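# Hang the ball basket on the stand's peg

## Task

Hook the shallow basket's cord handle over the peg on the stand so it hangs there; the task counts only if all the balls are still inside the basket at the end.

## Robot and tools

Robot: two arms, left_arm and right_arm, each with a two-finger gripper. Scene frame: origin at table-top height midway between the nominal bases, +x out over the table, +z up, left_arm on the +y side (arm names do not match image sides). Calibrated bases: left_arm at (-0.015, +0.345, 0) m, quat_wxyz (+1.000, 0, 0, -0.022); right_arm at (-0.018, -0.254, 0) m, quat_wxyz (+1.000, 0, 0, +0.002). Each arm reports its hand pose, velocities, targets and wrist-camera pose in its own base frame; fixed cameras and the table use the scene frame. The gripper's fingers point along its +z and open along its y; end_effector_position sits between the pads, about 1 cm short of the tips. Reported positions may be off by a few cm, worse at long reach.

Row layout (used by every moving tool): 14 numbers, each in [-1, 1]. First 7 are left_arm: dx, dy, dz, rx, ry, rz, opening; next 7 are right_arm in the same order. Always send all 14, even for one arm. dx..rz are offsets, not poses: they are measured along that arm's own base axes from its Hand target as it stood when the action or move began, with rotation about the Hand target's position; rx, ry, rz form one rotation vector. Scale: 1.0 = 0.6 m or 180 degrees. A translation longer than 1.0 gets shortened along its direction. Opening is absolute: +1 fully open (0.094 m), -1 closed. Sending 0 for all six pose numbers re-requests the current Hand target; any 0 in the opening slot is a real command, so repeat the current opening to leave a gripper as is.

execute_actions(actions, cameras): actions is a list of actions; each action is a table of up to 15 rows, one row per 1/30 s step; a short table repeats its last row to fill 15 steps. Every row counts from the start-of-action Hand target, not from the prior row; the next action starts from the new Hand target, so repeating an offset keeps moving. Images come back only for an empty list or when cameras names them ("all", names, or [] for none; an unknown name voids the call). An empty list also shows the scene number, task and fields normally omitted.

move(target, speed, blend, opening_speed, grip_force, blocking, cameras): straight-line paths from each Hand target toward the offsets in target, either one 14-number row or a list of up to 15 rows, all rows offset from the same starting Hand targets. speed: m/s, 0.002 to 2.9, default 0.25 (rotation up to twice that in rad/s), one value or one per target. blend: corner rounding in m for a list; 0 stops at each point. opening_speed: rate of opening change per second on the -1..+1 scale, at least 0.2; use it for slow gentle closing. grip_force: newtons per finger pad, 10 to 50, per arm or one value; it persists, and lower forces close slowly. Paths end together, take at least 0.5 s and are cut off at 10 s. Paths do not avoid obstacles or the other arm. Faster moves lag, overshoot and hit harder; keep paths away from an arm's own base. The result adds a move: line: done (within 10 mm and 2 degrees, at rest), off_target, moving, held, fault, plus limits such as paced (pose clipped) or held (steps withheld).

wait(seconds 0 to 10): lets the scene run, arms holding commands. stop: brakes a running move. zoom_image(camera, region [x0,y0,x1,y1] pixels, max 504x504) enlarges the newest image of cam_high, cam_low, cam_left_wrist or cam_right_wrist (all 672x504). finished_scene(scene): ends the current scene; cannot be undone; the goal must hold with the robot away.

Result lines: end_effector_position (m) and end_effector_quat_wxyz per arm; Hand target (last commanded pose after clipping, the base for next offsets); Tool commands; grip_measured (finger opening on the command scale, reads slightly wide when empty and a bit narrow on a squeezed part); Joint positions (waist, shoulder, elbow, wrist pitch, wrist yaw, wrist roll, then gripper in m); Joint velocities (may say within noise); Joint torques (include arm weight, numbers 1-3 wrap at ±28 N m); motor temperatures. Each step the commanded orientation is clipped to within 40 degrees of the measured one. The gripper often stops a few cm short of its target because of friction or load; an extra command, even zeros, re-requests it, and a leftover gap can be sent as a new offset. A blocked arm keeps pushing until commanded back past its gripper.

Avoid: letting the basket or balls fall or leave the table, dropping things in motion, fast contacts and hard presses on fixed or heavy parts, grippers or wrist cameras touching each other (the clearance check does not prevent that), one gripper closing on the other's fingers, and strain on camera cables. Watch for MOTOR HOT (75 °C): at 90 °C the arm folds and idles, at 100 °C it falls; holding loads, stretching out or pushing at unreachable poses heats motors. Occasional small disturbances may nudge loose objects.

Each tool is called in YAML: its name, and indented under it one key for each argument.

## Session

execute_actions:
  actions: []

Scene clock: 0.00 s.
left_arm: end_effector_position=(+0.2319, -0.1170, +0.2505) grip_measured=+1.000 end_effector_quat_wxyz=(+0.481, -0.123, +0.839, -0.224) | right_arm: end_effector_position=(+0.3218, +0.0422, +0.2484) grip_measured=+1.000 end_effector_quat_wxyz=(+0.438, +0.022, +0.889, +0.132)
Joint positions: left_arm=[-0.756 0.628 0.749 -0.618 -0.416 -0.797 0.094] | right_arm=[0.013 1.001 0.978 -0.613 -0.206 0.167 0.094]
Joint velocities: within noise
Joint torques (N m): no reading
Motor temperatures (°C): left_arm=[26 27 31 32 26 22 24] | right_arm=[25 26 30 32 29 27 26]
Heat: left arm: 32 °C; right arm: 32 °C.
Hand target: left_arm +0.2307, -0.1148, +0.2514; +0.482, -0.123, +0.839, -0.221 | right_arm +0.3204, +0.0423, +0.2509; +0.439, +0.020, +0.888, +0.132
Tool commands: left_gripper/opening=+1.0 right_gripper/opening=+1.0

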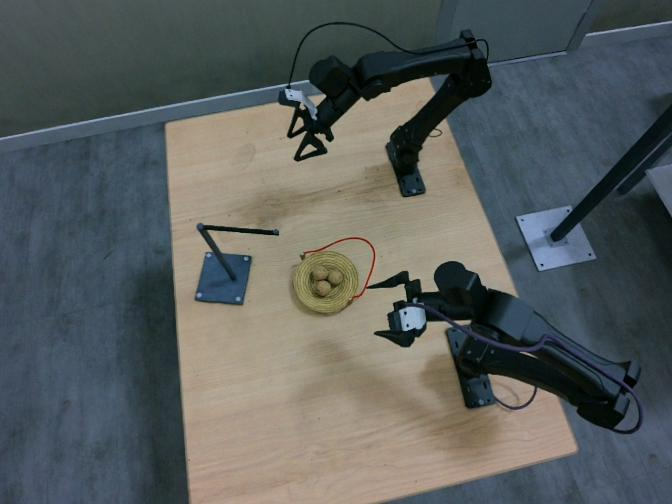

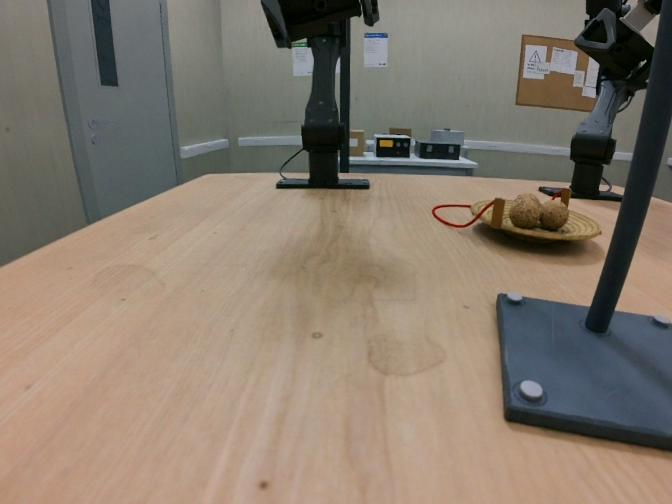

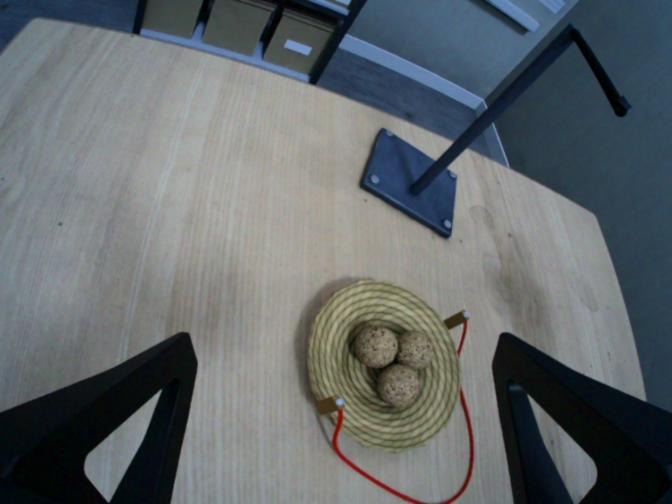

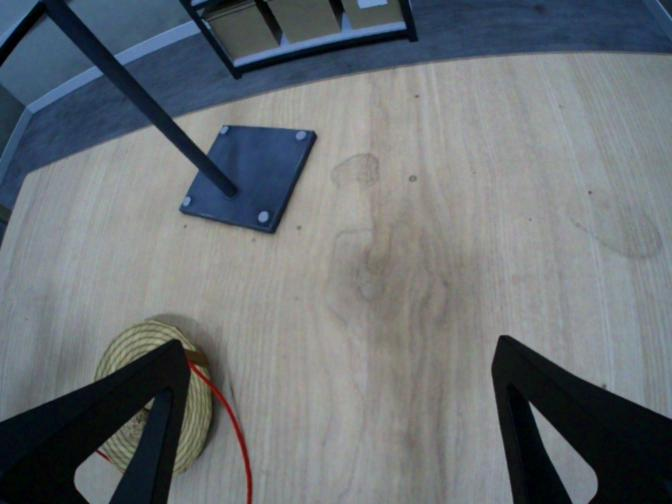

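zoom_image:
  camera: "cam_high"
  region: [180, 200, 440, 395]

zoom_image:
  camera: "cam_low"
  region: [412, 150, 672, 345]

zoom_image:
  camera: "cam_left_wrist"
  region: [260, 250, 540, 504]

zoom_image:
  camera: "cam_left_wrist"
  region: [340, 0, 660, 240]

Scaled by 1.938 from the camera's 672x504 image, which has a finer 960x720 frame.

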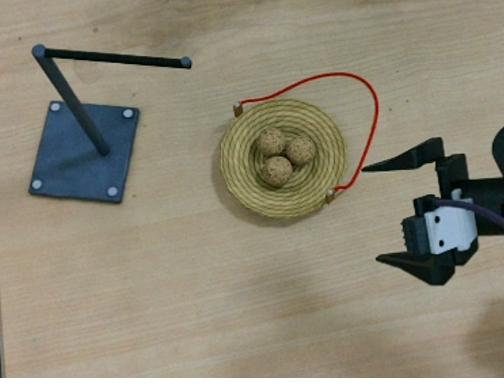

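Scaled by 1.938 from the camera's 672x504 image, which has a finer 960x720 frame.

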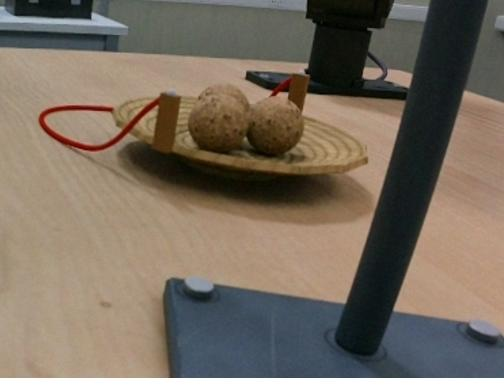

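Scaled by 1.800 from the camera's 672x504 image, which has a finer 960x720 frame.

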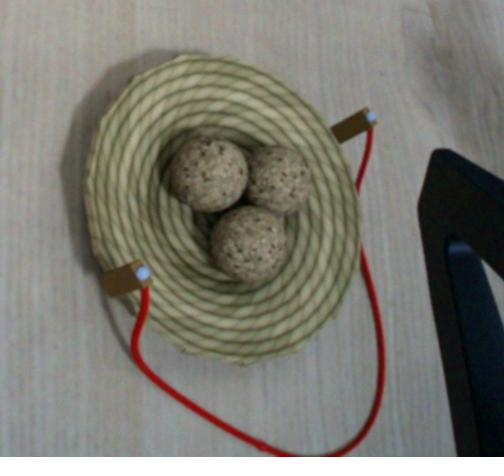

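Scaled by 1.575 from the camera's 672x504 image, which has a finer 960x720 frame.

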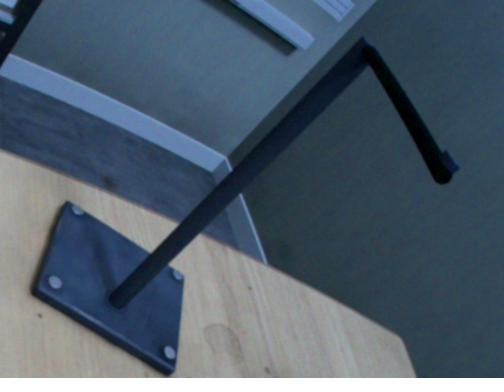

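move:
  target: [0,0,0,0,0,0,1,-0.267,0.335,-0.1,-0.364,0.0693,0.644,1]
  speed: 0.3
  cameras: ["all"]

Scene clock: 54.00 s.
left_arm: end_effector_position=(+0.2319, -0.1170, +0.2505) grip_measured=+1.000 end_effector_quat_wxyz=(+0.481, -0.123, +0.839, -0.224) | right_arm: end_effector_position=(+0.1585, +0.2406, +0.1908) grip_measured=+1.000 end_effector_quat_wxyz=(-0.007, +0.885, -0.466, +0.000)
Joint positions: left_arm=[-0.756 0.628 0.749 -0.618 -0.416 -0.797 0.094] | right_arm=[0.984 1.645 1.643 -1.555 -0.002 -1.188 0.094]
Joint torques (N m): left_arm=[-0.01 0.65 7.65 1.81 -0.12 0.03] | right_arm=[0.09 -5.44 10.14 0.09 -0.02 -0.02]
Motor temperatures (°C): left_arm=[26 27 36 36 26 22 24] | right_arm=[25 26 34 35 28 26 26]
Heat: left arm: 36 °C; right arm: 35 °C.
Hand target: left_arm +0.2307, -0.1148, +0.2514; +0.482, -0.123, +0.839, -0.221 | right_arm +0.1602, +0.2433, +0.1909; -0.001, +0.887, -0.462, +0.000
Off the commanded pose: left_arm 0.003 m, 0 deg | right_arm 0.003 m, 1 deg.
move: done

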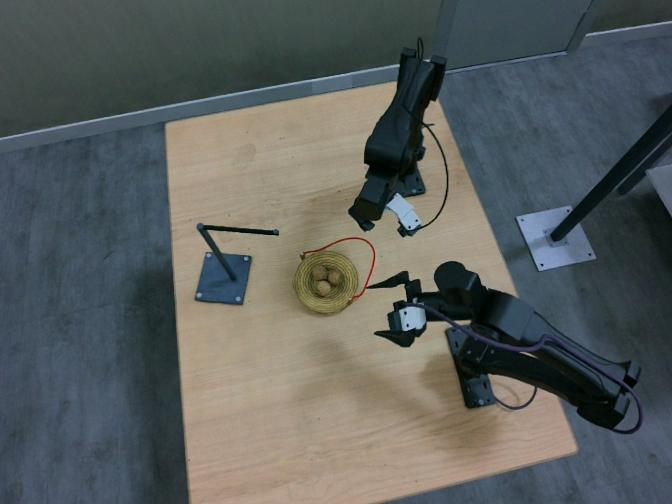

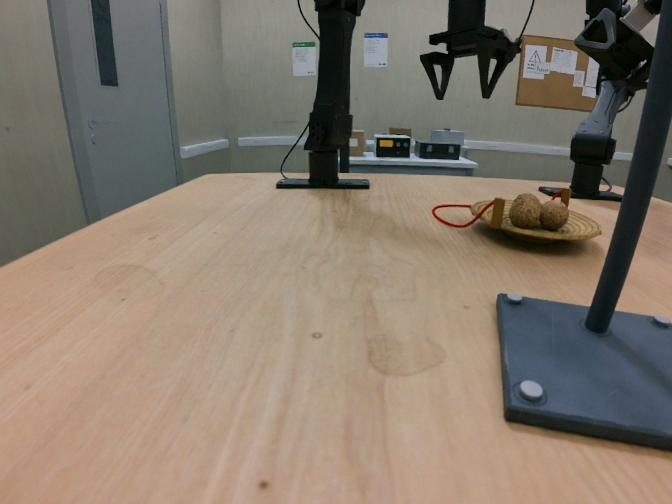

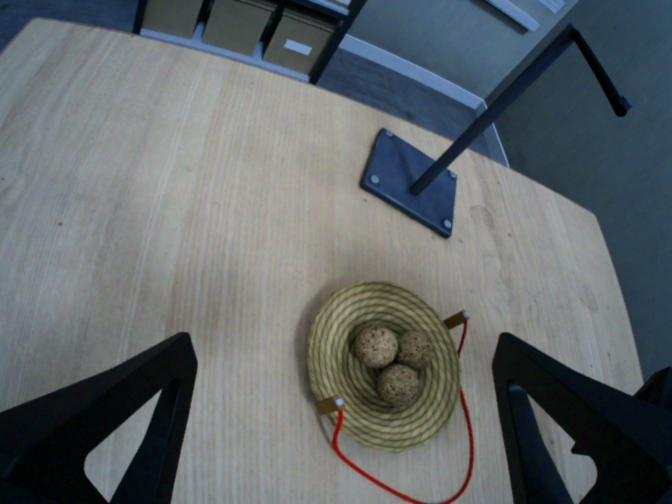

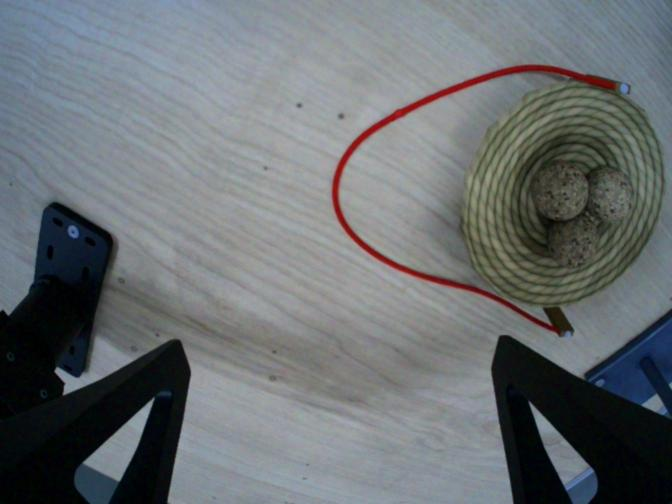

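move:
  target: [0,0,0,0,0,0,1,0,0,-0.15,0,0,0,1]
  speed: 0.2
  cameras: ["all"]

Scene clock: 62.07 s.
left_arm: end_effector_position=(+0.2319, -0.1170, +0.2505) grip_measured=+1.000 end_effector_quat_wxyz=(+0.481, -0.123, +0.839, -0.224) | right_arm: end_effector_position=(+0.1619, +0.2454, +0.1061) grip_measured=+1.000 end_effector_quat_wxyz=(-0.007, +0.885, -0.466, +0.000)
Joint positions: left_arm=[-0.756 0.628 0.749 -0.618 -0.416 -0.797 0.094] | right_arm=[0.984 1.645 1.305 -1.216 -0.001 -1.189 0.094]
Joint torques (N m): left_arm=[-0.02 0.65 7.64 1.81 -0.13 0.03] | right_arm=[0.1 -7.27 6.22 0.26 -0.02 -0.03]
Heat: left arm: 37 °C; right arm: 35 °C.
Hand target: left_arm +0.2307, -0.1148, +0.2514; +0.482, -0.123, +0.839, -0.221 | right_arm +0.1602, +0.2432, +0.1009; -0.001, +0.887, -0.462, +0.000
Off the commanded pose: left_arm 0.003 m, 0 deg | right_arm 0.006 m, 1 deg.
move: done

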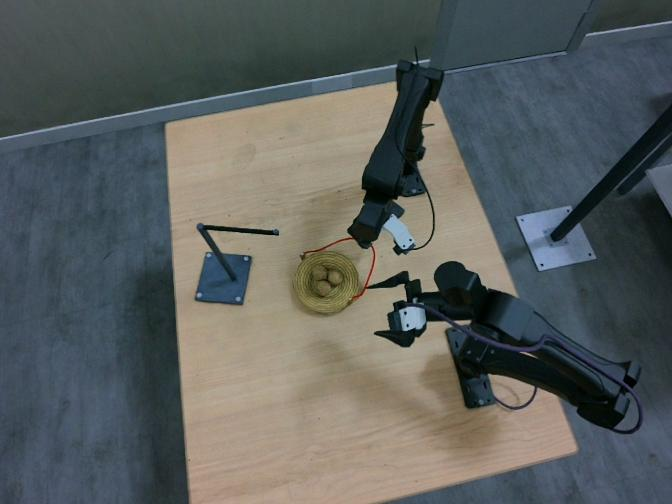

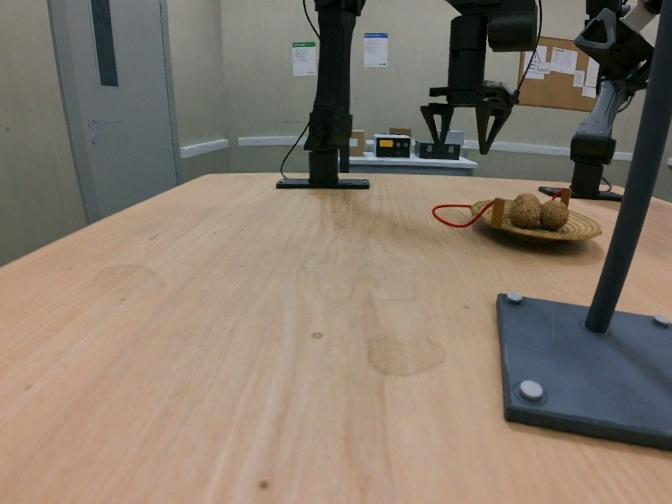

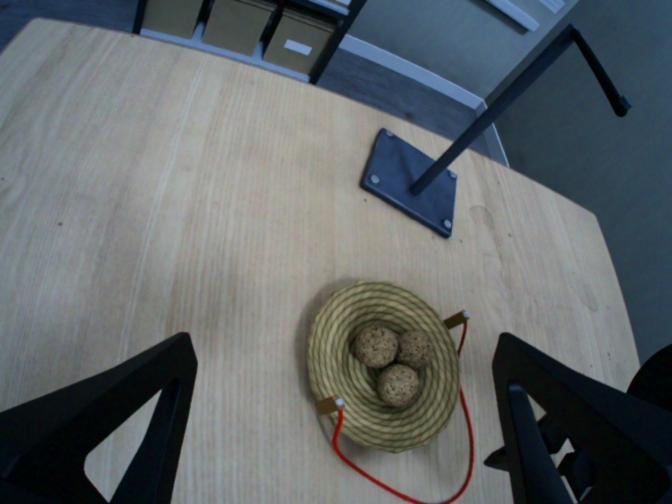

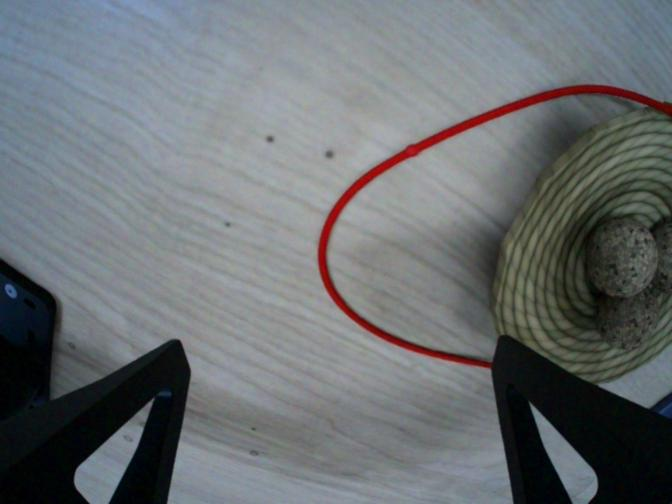

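move:
  target: [0,0,0,0,0,0,1,-0.0133,-0.010,-0.09,0,0,0,0.2]
  speed: 0.15
  cameras: ["all"]

Scene clock: 66.77 s.
left_arm: end_effector_position=(+0.2319, -0.1170, +0.2505) grip_measured=+1.000 end_effector_quat_wxyz=(+0.481, -0.123, +0.839, -0.224) | right_arm: end_effector_position=(+0.1556, +0.2399, +0.0548) grip_measured=+0.202 end_effector_quat_wxyz=(-0.012, +0.887, -0.462, +0.001)
Joint positions: left_arm=[-0.756 0.628 0.749 -0.618 -0.416 -0.797 0.094] | right_arm=[0.991 1.645 1.097 -0.998 -0.001 -1.189 0.056]
Joint torques (N m): left_arm=[-0.03 0.66 7.62 1.8 -0.12 0.02] | right_arm=[0.42 -6.12 6.06 0.3 -0.01 0.1]
Heat: left arm: 37 °C; right arm: 35 °C.
Hand target: left_arm +0.2307, -0.1148, +0.2514; +0.482, -0.123, +0.839, -0.221 | right_arm +0.1522, +0.2372, +0.0469; -0.001, +0.887, -0.462, +0.000
Off the commanded pose: left_arm 0.003 m, 0 deg | right_arm 0.009 m, 1 deg.
move: done

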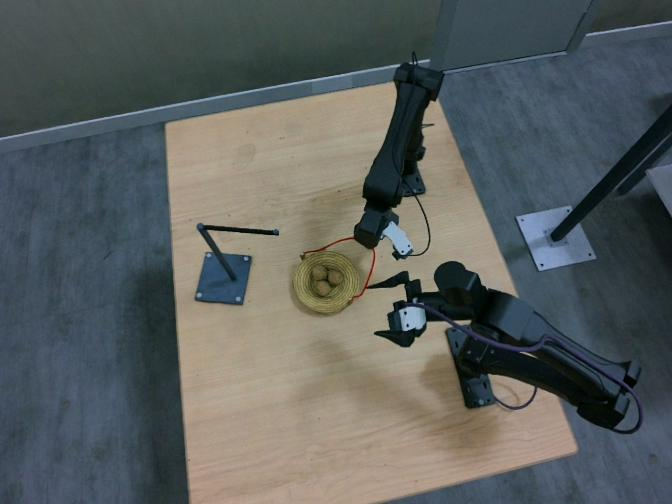

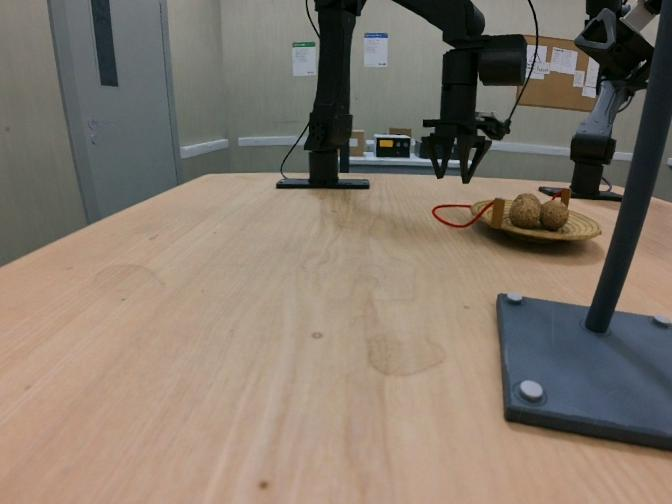

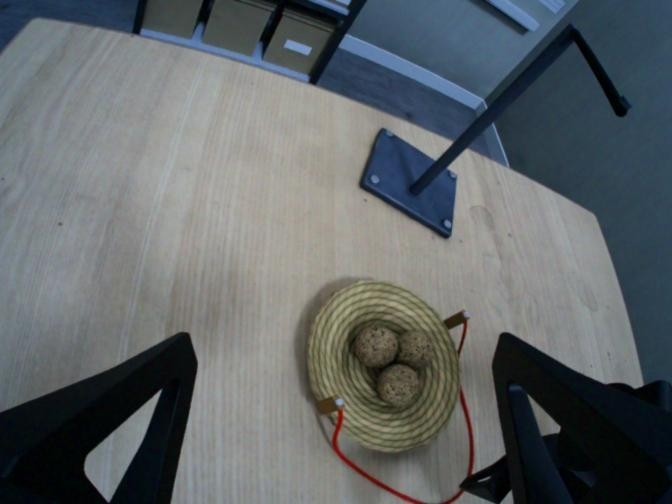

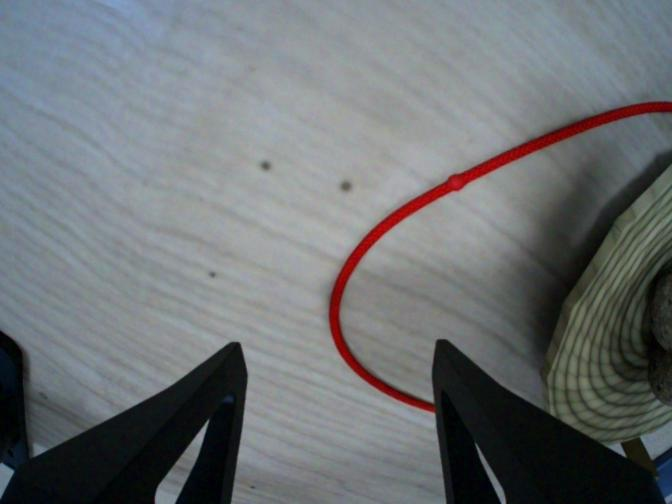

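move:
  target: [0,0,0,0,0,0,1,0,0,-0.05,0,0,0,0.2]
  speed: 0.1
  cameras: ["cam_right_wrist","cam_low"]

zoom_image:
  camera: "cam_low"
  region: [400, 130, 600, 260]

Scene clock: 72.70 s.
left_arm: end_effector_position=(+0.2319, -0.1170, +0.2505) grip_measured=+1.000 end_effector_quat_wxyz=(+0.481, -0.123, +0.839, -0.224) | right_arm: end_effector_position=(+0.1566, +0.2412, +0.0273) grip_measured=+0.202 end_effector_quat_wxyz=(-0.017, +0.887, -0.462, +0.001)
Joint positions: left_arm=[-0.756 0.628 0.749 -0.618 -0.416 -0.797 0.094] | right_arm=[0.991 1.682 1.02 -0.875 0 -1.189 0.056]
Joint torques (N m): left_arm=[-0.02 0.66 7.62 1.81 -0.13 0.02] | right_arm=[0.44 -5.52 5.82 0.3 -0.01 0.1]
Heat: left arm: 37 °C; right arm: 34 °C.
Hand target: left_arm +0.2307, -0.1148, +0.2514; +0.482, -0.123, +0.839, -0.221 | right_arm +0.1523, +0.2373, +0.0170; -0.001, +0.887, -0.462, +0.000
Off the commanded pose: left_arm 0.003 m, 0 deg | right_arm 0.012 m, 2 deg.
move: off_target (right_arm)
Images, in order (width x height): cam_low 672x504, cam_right_wrist 672x504.

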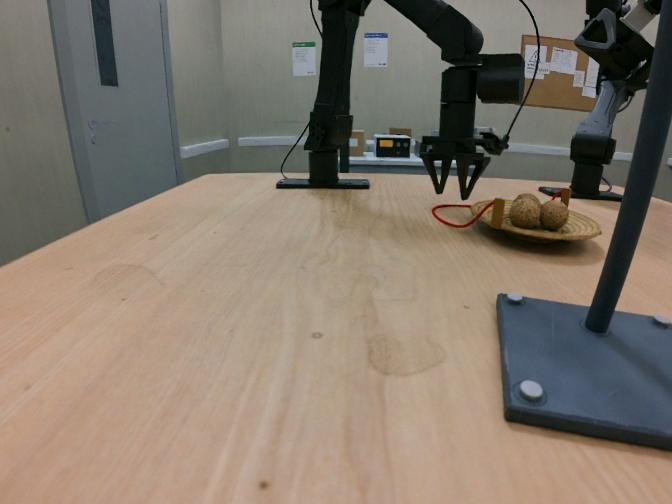

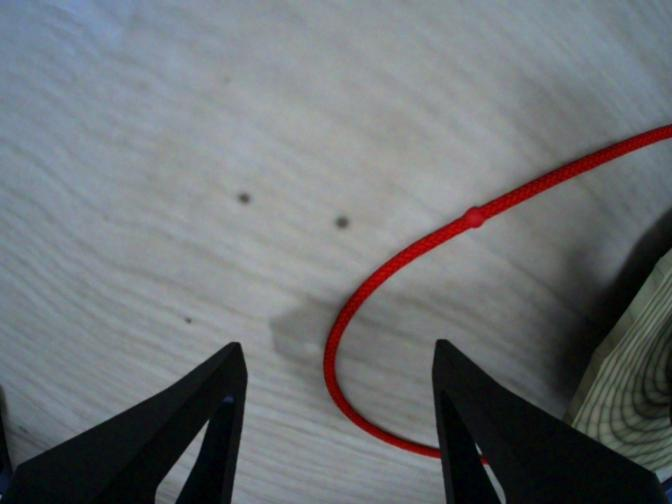

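Scaled by 2.520 from the camera's 672x504 image, which has a finer 960x720 frame.

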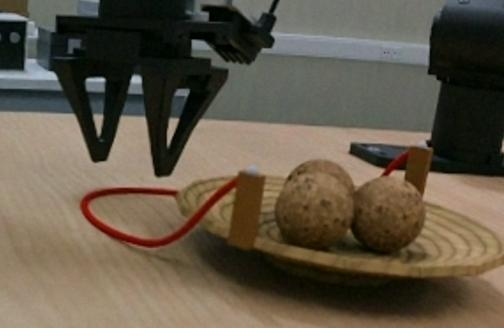

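move:
  target: [0,0,0,0,0,0,1,-0.004,-0.004,-0.025,0,0,0,0.2]
  speed: 0.05
  cameras: ["cam_right_wrist","cam_low"]

zoom_image:
  camera: "cam_low"
  region: [400, 130, 600, 260]

Scene clock: 76.20 s.
left_arm: end_effector_position=(+0.2319, -0.1170, +0.2505) grip_measured=+1.000 end_effector_quat_wxyz=(+0.481, -0.123, +0.839, -0.224) | right_arm: end_effector_position=(+0.1548, +0.2398, +0.0128) grip_measured=+0.202 end_effector_quat_wxyz=(-0.018, +0.887, -0.462, +0.002)
Joint positions: left_arm=[-0.756 0.628 0.749 -0.618 -0.416 -0.797 0.094] | right_arm=[0.994 1.697 0.973 -0.811 0 -1.188 0.056]
Joint torques (N m): left_arm=[-0.01 0.66 7.64 1.81 -0.13 0.02] | right_arm=[0.43 -5.42 5.53 0.32 -0.01 0.11]
Heat: left arm: 37 °C; right arm: 34 °C.
Hand target: left_arm +0.2307, -0.1148, +0.2514; +0.482, -0.123, +0.839, -0.221 | right_arm +0.1499, +0.2349, +0.0020; -0.001, +0.887, -0.462, +0.000
Off the commanded pose: left_arm 0.003 m, 0 deg | right_arm 0.013 m, 2 deg.
move: off_target (right_arm)
Images, in order (width x height): cam_low 672x504, cam_right_wrist 672x504.

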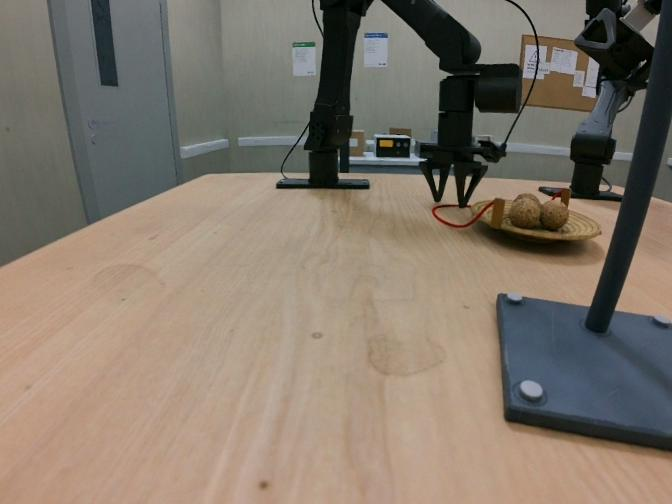

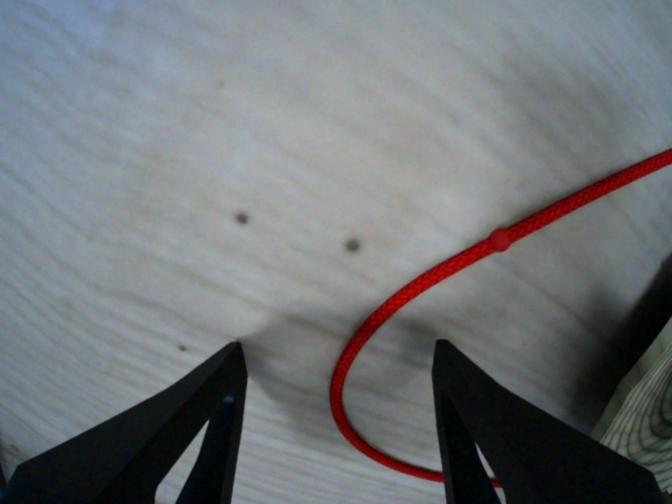

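Scaled by 2.520 from the camera's 672x504 image, which has a finer 960x720 frame.

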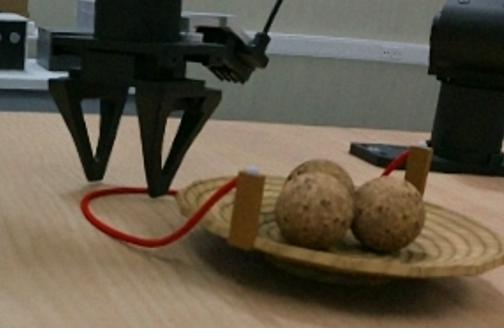

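move:
  target: [0,0,0,0,0,0,1,0.008,-0.019,-0.01,0,0,0,0.2]
  speed: 0.04
  cameras: ["cam_right_wrist","cam_low"]

zoom_image:
  camera: "cam_low"
  region: [400, 130, 600, 260]

Scene clock: 79.63 s.
left_arm: end_effector_position=(+0.2319, -0.1170, +0.2505) grip_measured=+1.000 end_effector_quat_wxyz=(+0.481, -0.123, +0.839, -0.224) | right_arm: end_effector_position=(+0.1564, +0.2372, +0.0104) grip_measured=+0.202 end_effector_quat_wxyz=(-0.019, +0.887, -0.462, -0.006)
Joint positions: left_arm=[-0.756 0.628 0.749 -0.618 -0.416 -0.797 0.094] | right_arm=[0.974 1.697 0.962 -0.8 -0.016 -1.206 0.056]
Joint torques (N m): left_arm=[-0.02 0.66 7.64 1.82 -0.12 0.03] | right_arm=[-0.83 -6.35 2.81 0.47 0.15 -0.07]
Heat: left arm: 37 °C; right arm: 34 °C.
Hand target: left_arm +0.2307, -0.1148, +0.2514; +0.482, -0.123, +0.839, -0.221 | right_arm +0.1546, +0.2235, -0.0041; -0.001, +0.887, -0.462, +0.000
Off the commanded pose: left_arm 0.003 m, 0 deg | right_arm 0.020 m, 2 deg.
move: off_target (right_arm)
Images, in order (width x height): cam_low 672x504, cam_right_wrist 672x504.

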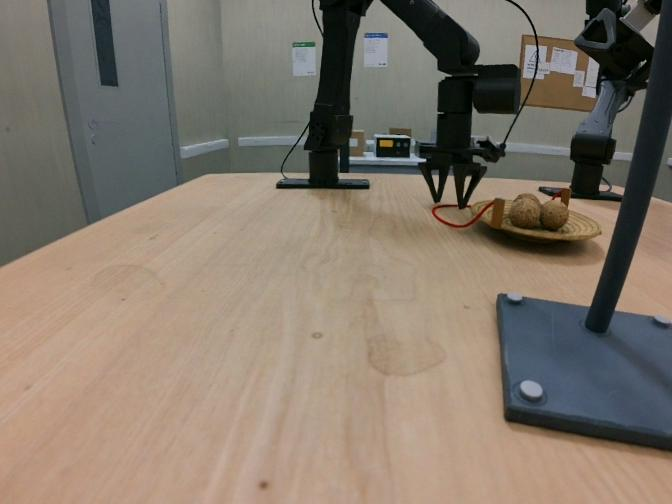

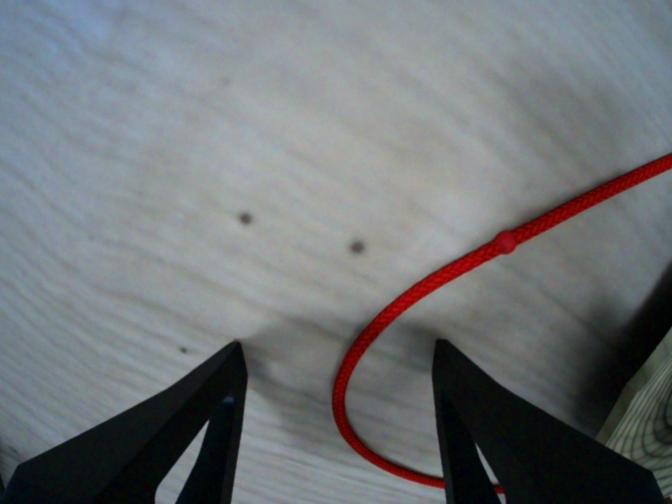

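Scaled by 2.520 from the camera's 672x504 image, which has a finer 960x720 frame.

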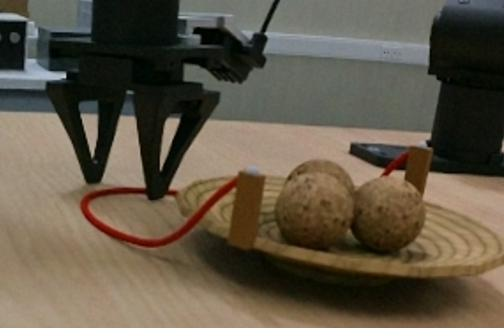

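move:
  target:
    - [0,0,0,0,0,0,1,0.003,-0.008,0.035,0,0,0,0.2]
    - [0,0,0,0,0,0,1,0.003,-0.008,0.008,0,0,0,0.2]
  speed: 0.06
  cameras: ["cam_right_wrist","cam_low"]

zoom_image:
  camera: "cam_low"
  region: [400, 130, 600, 260]

Scene clock: 83.23 s.
left_arm: end_effector_position=(+0.2319, -0.1170, +0.2505) grip_measured=+1.000 end_effector_quat_wxyz=(+0.481, -0.123, +0.839, -0.224) | right_arm: end_effector_position=(+0.1578, +0.2231, +0.0098) grip_measured=+0.202 end_effector_quat_wxyz=(-0.001, +0.886, -0.463, +0.000)
Joint positions: left_arm=[-0.756 0.628 0.749 -0.618 -0.416 -0.797 0.094] | right_arm=[0.951 1.69 0.952 -0.831 0 -1.228 0.056]
Joint velocities: left_arm=[within noise] | right_arm=[0.002 -0.012 0.007 -0.007 -0.051 -0.154 0]
Joint torques (N m): left_arm=[-0.02 0.65 7.65 1.81 -0.12 0.02] | right_arm=[-0.38 -7.17 3.51 0.54 -0.01 -0.03]
Heat: left arm: 37 °C; right arm: 33 °C.
Hand target: left_arm +0.2307, -0.1148, +0.2514; +0.482, -0.123, +0.839, -0.221 | right_arm +0.1565, +0.2187, +0.0008; -0.001, +0.887, -0.462, +0.000
Off the commanded pose: left_arm 0.003 m, 0 deg | right_arm 0.010 m, 0 deg.
move: done
Images, in order (width x height): cam_low 672x504, cam_right_wrist 672x504.

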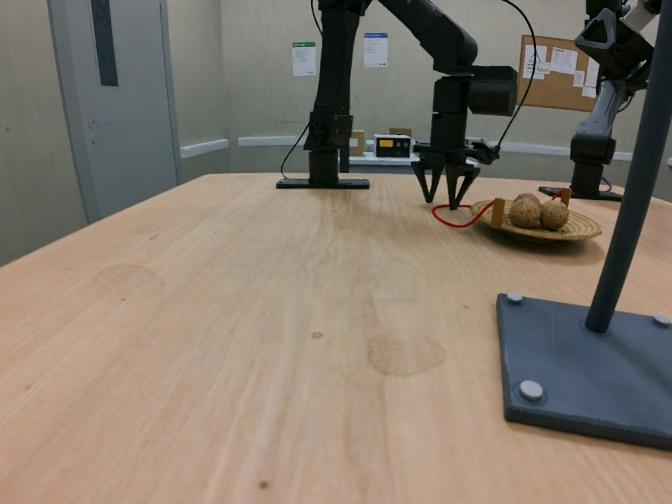

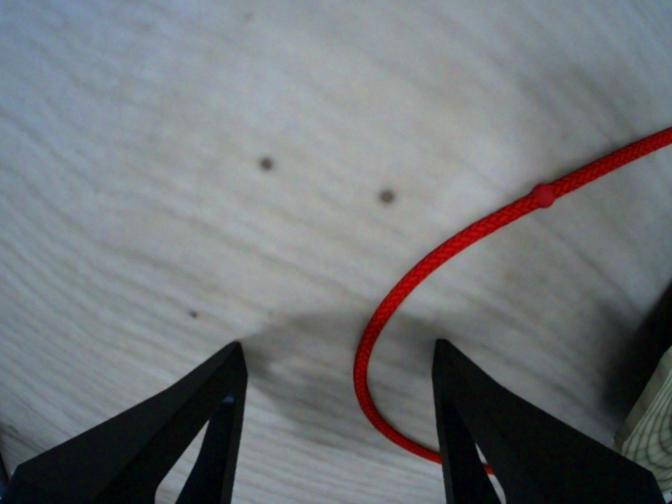

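Scaled by 2.520 from the camera's 672x504 image, which has a finer 960x720 frame.

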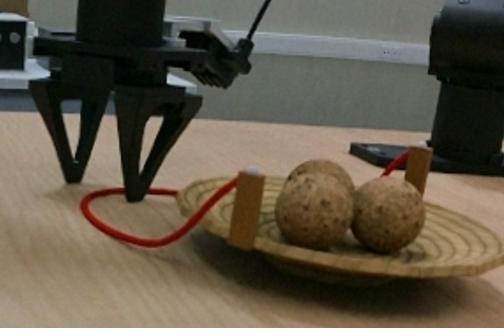

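move:
  target: [0,0,0,0,0,0,1,0,0,0,0,0,0,-1]
  opening_speed: 1.0
  cameras: ["cam_right_wrist","cam_low"]

zoom_image:
  camera: "cam_low"
  region: [400, 130, 600, 260]

Scene clock: 86.87 s.
left_arm: end_effector_position=(+0.2319, -0.1170, +0.2505) grip_measured=+1.000 end_effector_quat_wxyz=(+0.481, -0.123, +0.839, -0.224) | right_arm: end_effector_position=(+0.1584, +0.2240, +0.0098) grip_measured=-0.953 end_effector_quat_wxyz=(-0.003, +0.887, -0.462, +0.000)
Joint positions: left_arm=[-0.756 0.628 0.749 -0.618 -0.416 -0.797 0.094] | right_arm=[0.951 1.69 0.952 -0.826 0 -1.229 0.002]
Joint torques (N m): left_arm=[-0.01 0.66 7.64 1.81 -0.13 0.03] | right_arm=[-0.35 -7.13 3.52 0.51 -0.02 -0.02]
Heat: left arm: 37 °C; right arm: 33 °C.
Hand target: left_arm +0.2307, -0.1148, +0.2514; +0.482, -0.123, +0.839, -0.221 | right_arm +0.1565, +0.2186, +0.0007; -0.001, +0.887, -0.462, +0.000
Off the commanded pose: left_arm 0.003 m, 0 deg | right_arm 0.011 m, 0 deg.
move: off_target (right_arm)
Images, in order (width x height): cam_low 672x504, cam_right_wrist 672x504.

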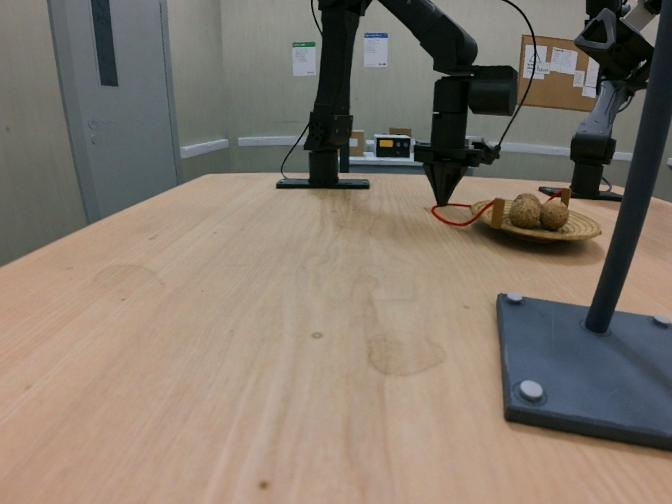

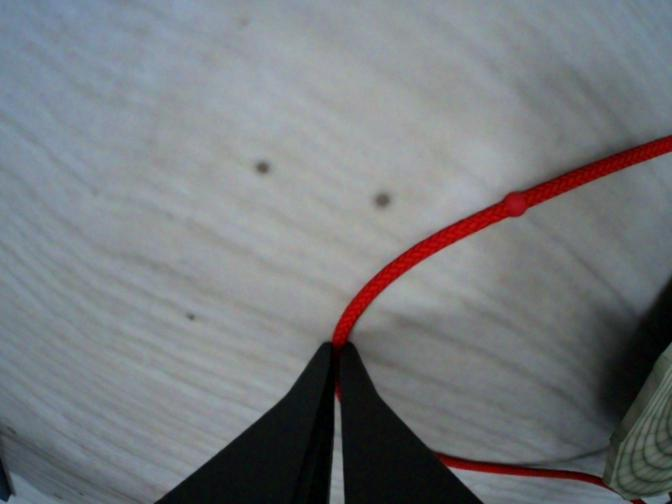

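Scaled by 2.520 from the camera's 672x504 image, which has a finer 960x720 frame.

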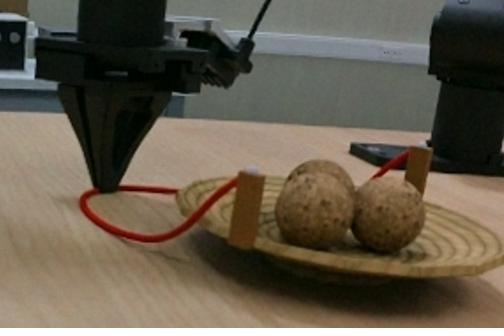

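move:
  target:
    - [-0.05,0.2,0.03,0,0,0,1,0.068,0.048,0.15,0,0,0,-1]
    - [-0.05,0.2,0.03,0,0,0,1,0.15,0.105,0.233,0,0,0,-1]
    - [-0.05,0.2,0.03,0,0,0,1,0.239,0.167,0.283,0,0,0,-1]
  speed: 0.08
  blend: [0.02,0.02,0]
  cameras: ["all"]

Scene clock: 100.40 s.
left_arm: end_effector_position=(+0.2026, +0.0082, +0.2613) grip_measured=+1.000 end_effector_quat_wxyz=(+0.478, -0.128, +0.841, -0.218) | right_arm: end_effector_position=(+0.2964, +0.3180, +0.1808) grip_measured=-0.953 end_effector_quat_wxyz=(-0.066, +0.884, -0.462, +0.018)
Joint positions: left_arm=[0.817 0.608 0.883 -1.103 0.917 0.134 0.094] | right_arm=[0.818 2.153 2.277 -1.559 0 -1.36 0.002]
Joint torques (N m): left_arm=[0.76 2.8 8.68 1.17 0.45 0.13] | right_arm=[-0.35 -8.84 10.02 0.25 -0.04 -0.02]
Heat: left arm: 37 °C; right arm: 33 °C.
Hand target: left_arm +0.2007, +0.0051, +0.2694; +0.482, -0.123, +0.839, -0.221 | right_arm +0.2999, +0.3188, +0.1705; -0.001, +0.887, -0.462, +0.000
Off the commanded pose: left_arm 0.009 m, 1 deg | right_arm 0.011 m, 8 deg.
joint sent to its limit (right arm) — joint 4 (wrist pitch), lower limit. The joint targets are off in orientation, not in position.
move: off_target (right_arm)

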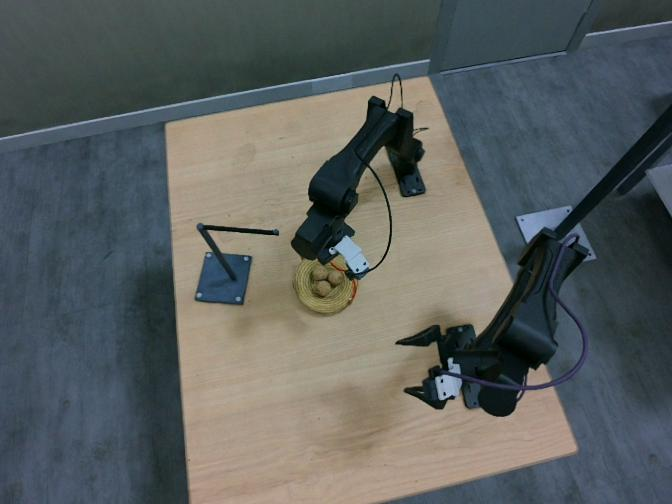

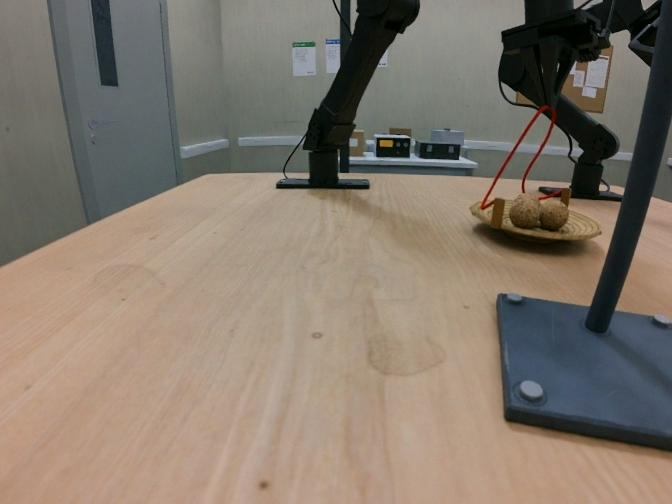

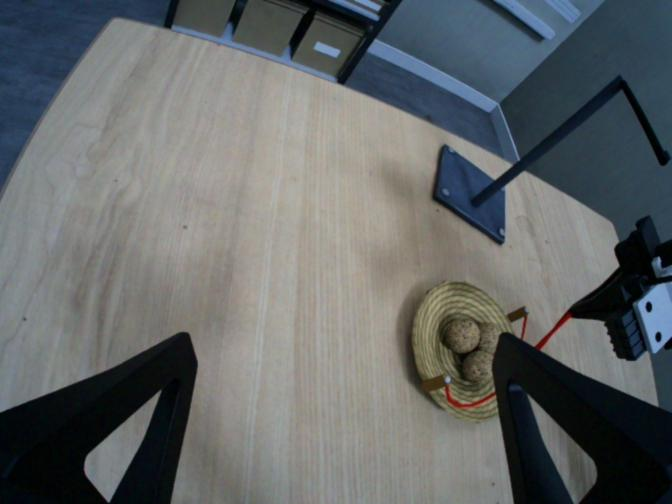

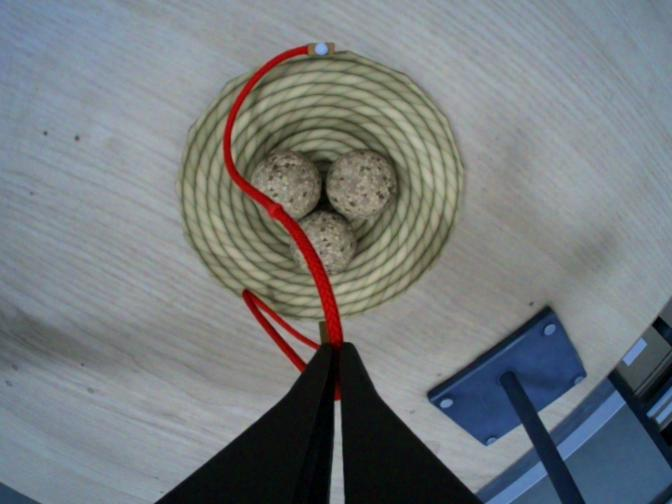

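move:
  target: [0.165,-0.058,0.05,0.010,-0.297,-0.244,1,0,0,0,0,0,0,-1]
  speed: 0.2
  cameras: ["all"]

Scene clock: 129.83 s.
left_arm: end_effector_position=(+0.3033, -0.0262, +0.2978) grip_measured=+1.000 end_effector_quat_wxyz=(+0.648, +0.272, +0.616, -0.355) | right_arm: end_effector_position=(+0.2963, +0.3179, +0.1806) grip_measured=-0.953 end_effector_quat_wxyz=(-0.065, +0.884, -0.462, +0.018)
Joint positions: left_arm=[0.535 1.339 0.521 1.481 1.42 -0.742 0.094] | right_arm=[0.818 2.153 2.277 -1.559 0 -1.361 0.002]
Joint torques (N m): left_arm=[-0.83 -3.48 4.77 2.06 -0.45 -0.03] | right_arm=[-0.35 -8.87 10.03 0.26 -0.03 -0.02]
Motor temperatures (°C): left_arm=[25 27 37 35 26 22 24] | right_arm=[25 31 38 32 28 26 28]
Heat: left arm: 37 °C; right arm: 38 °C.
Hand target: left_arm +0.2997, -0.0297, +0.2994; +0.687, +0.306, +0.526, -0.397 | right_arm +0.2999, +0.3188, +0.1705; -0.001, +0.887, -0.462, +0.000
Off the commanded pose: left_arm 0.005 m, 13 deg | right_arm 0.011 m, 8 deg.
joint sent to its limit (left arm) — joint 4 (wrist pitch), upper limit. The joint targets are off in orientation, not in position.
joint sent to its limit (right arm) — joint 4 (wrist pitch), lower limit. The joint targets are off in orientation, not in position.
move: off_target (left_arm, right_arm)

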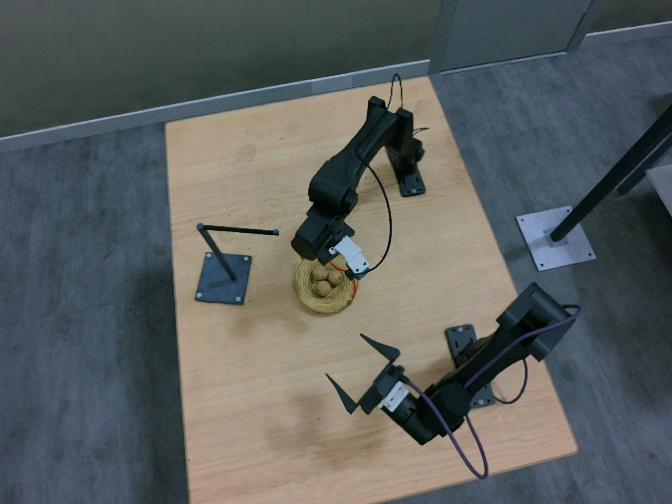

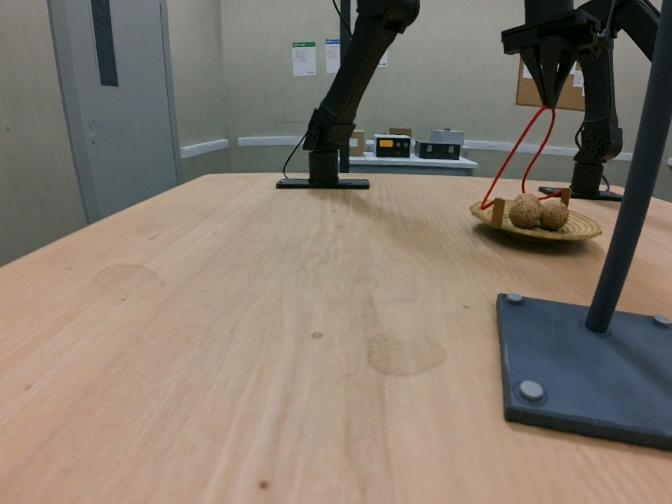

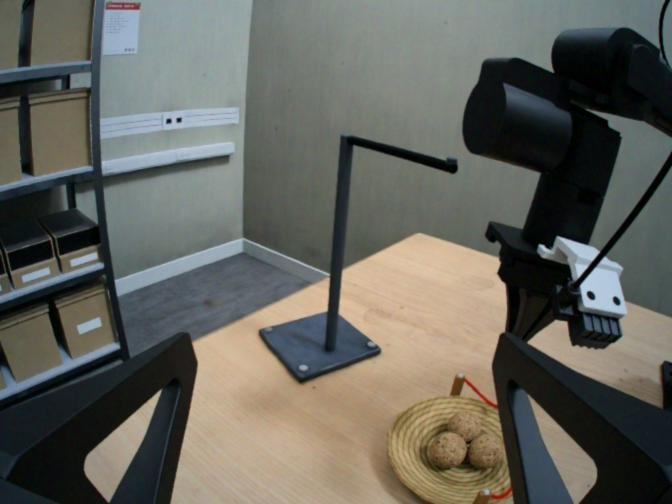

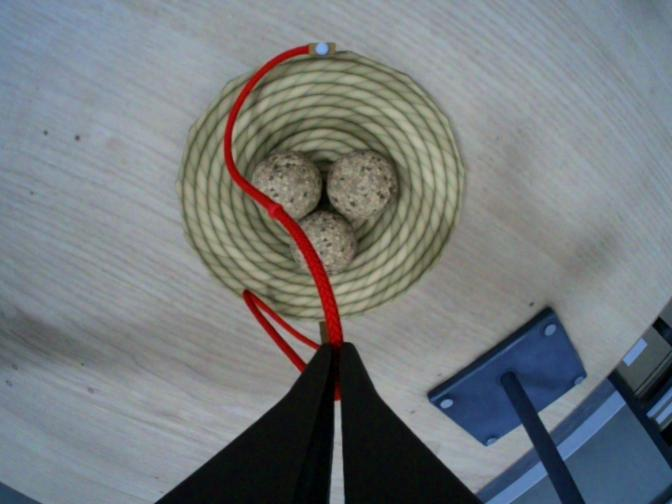

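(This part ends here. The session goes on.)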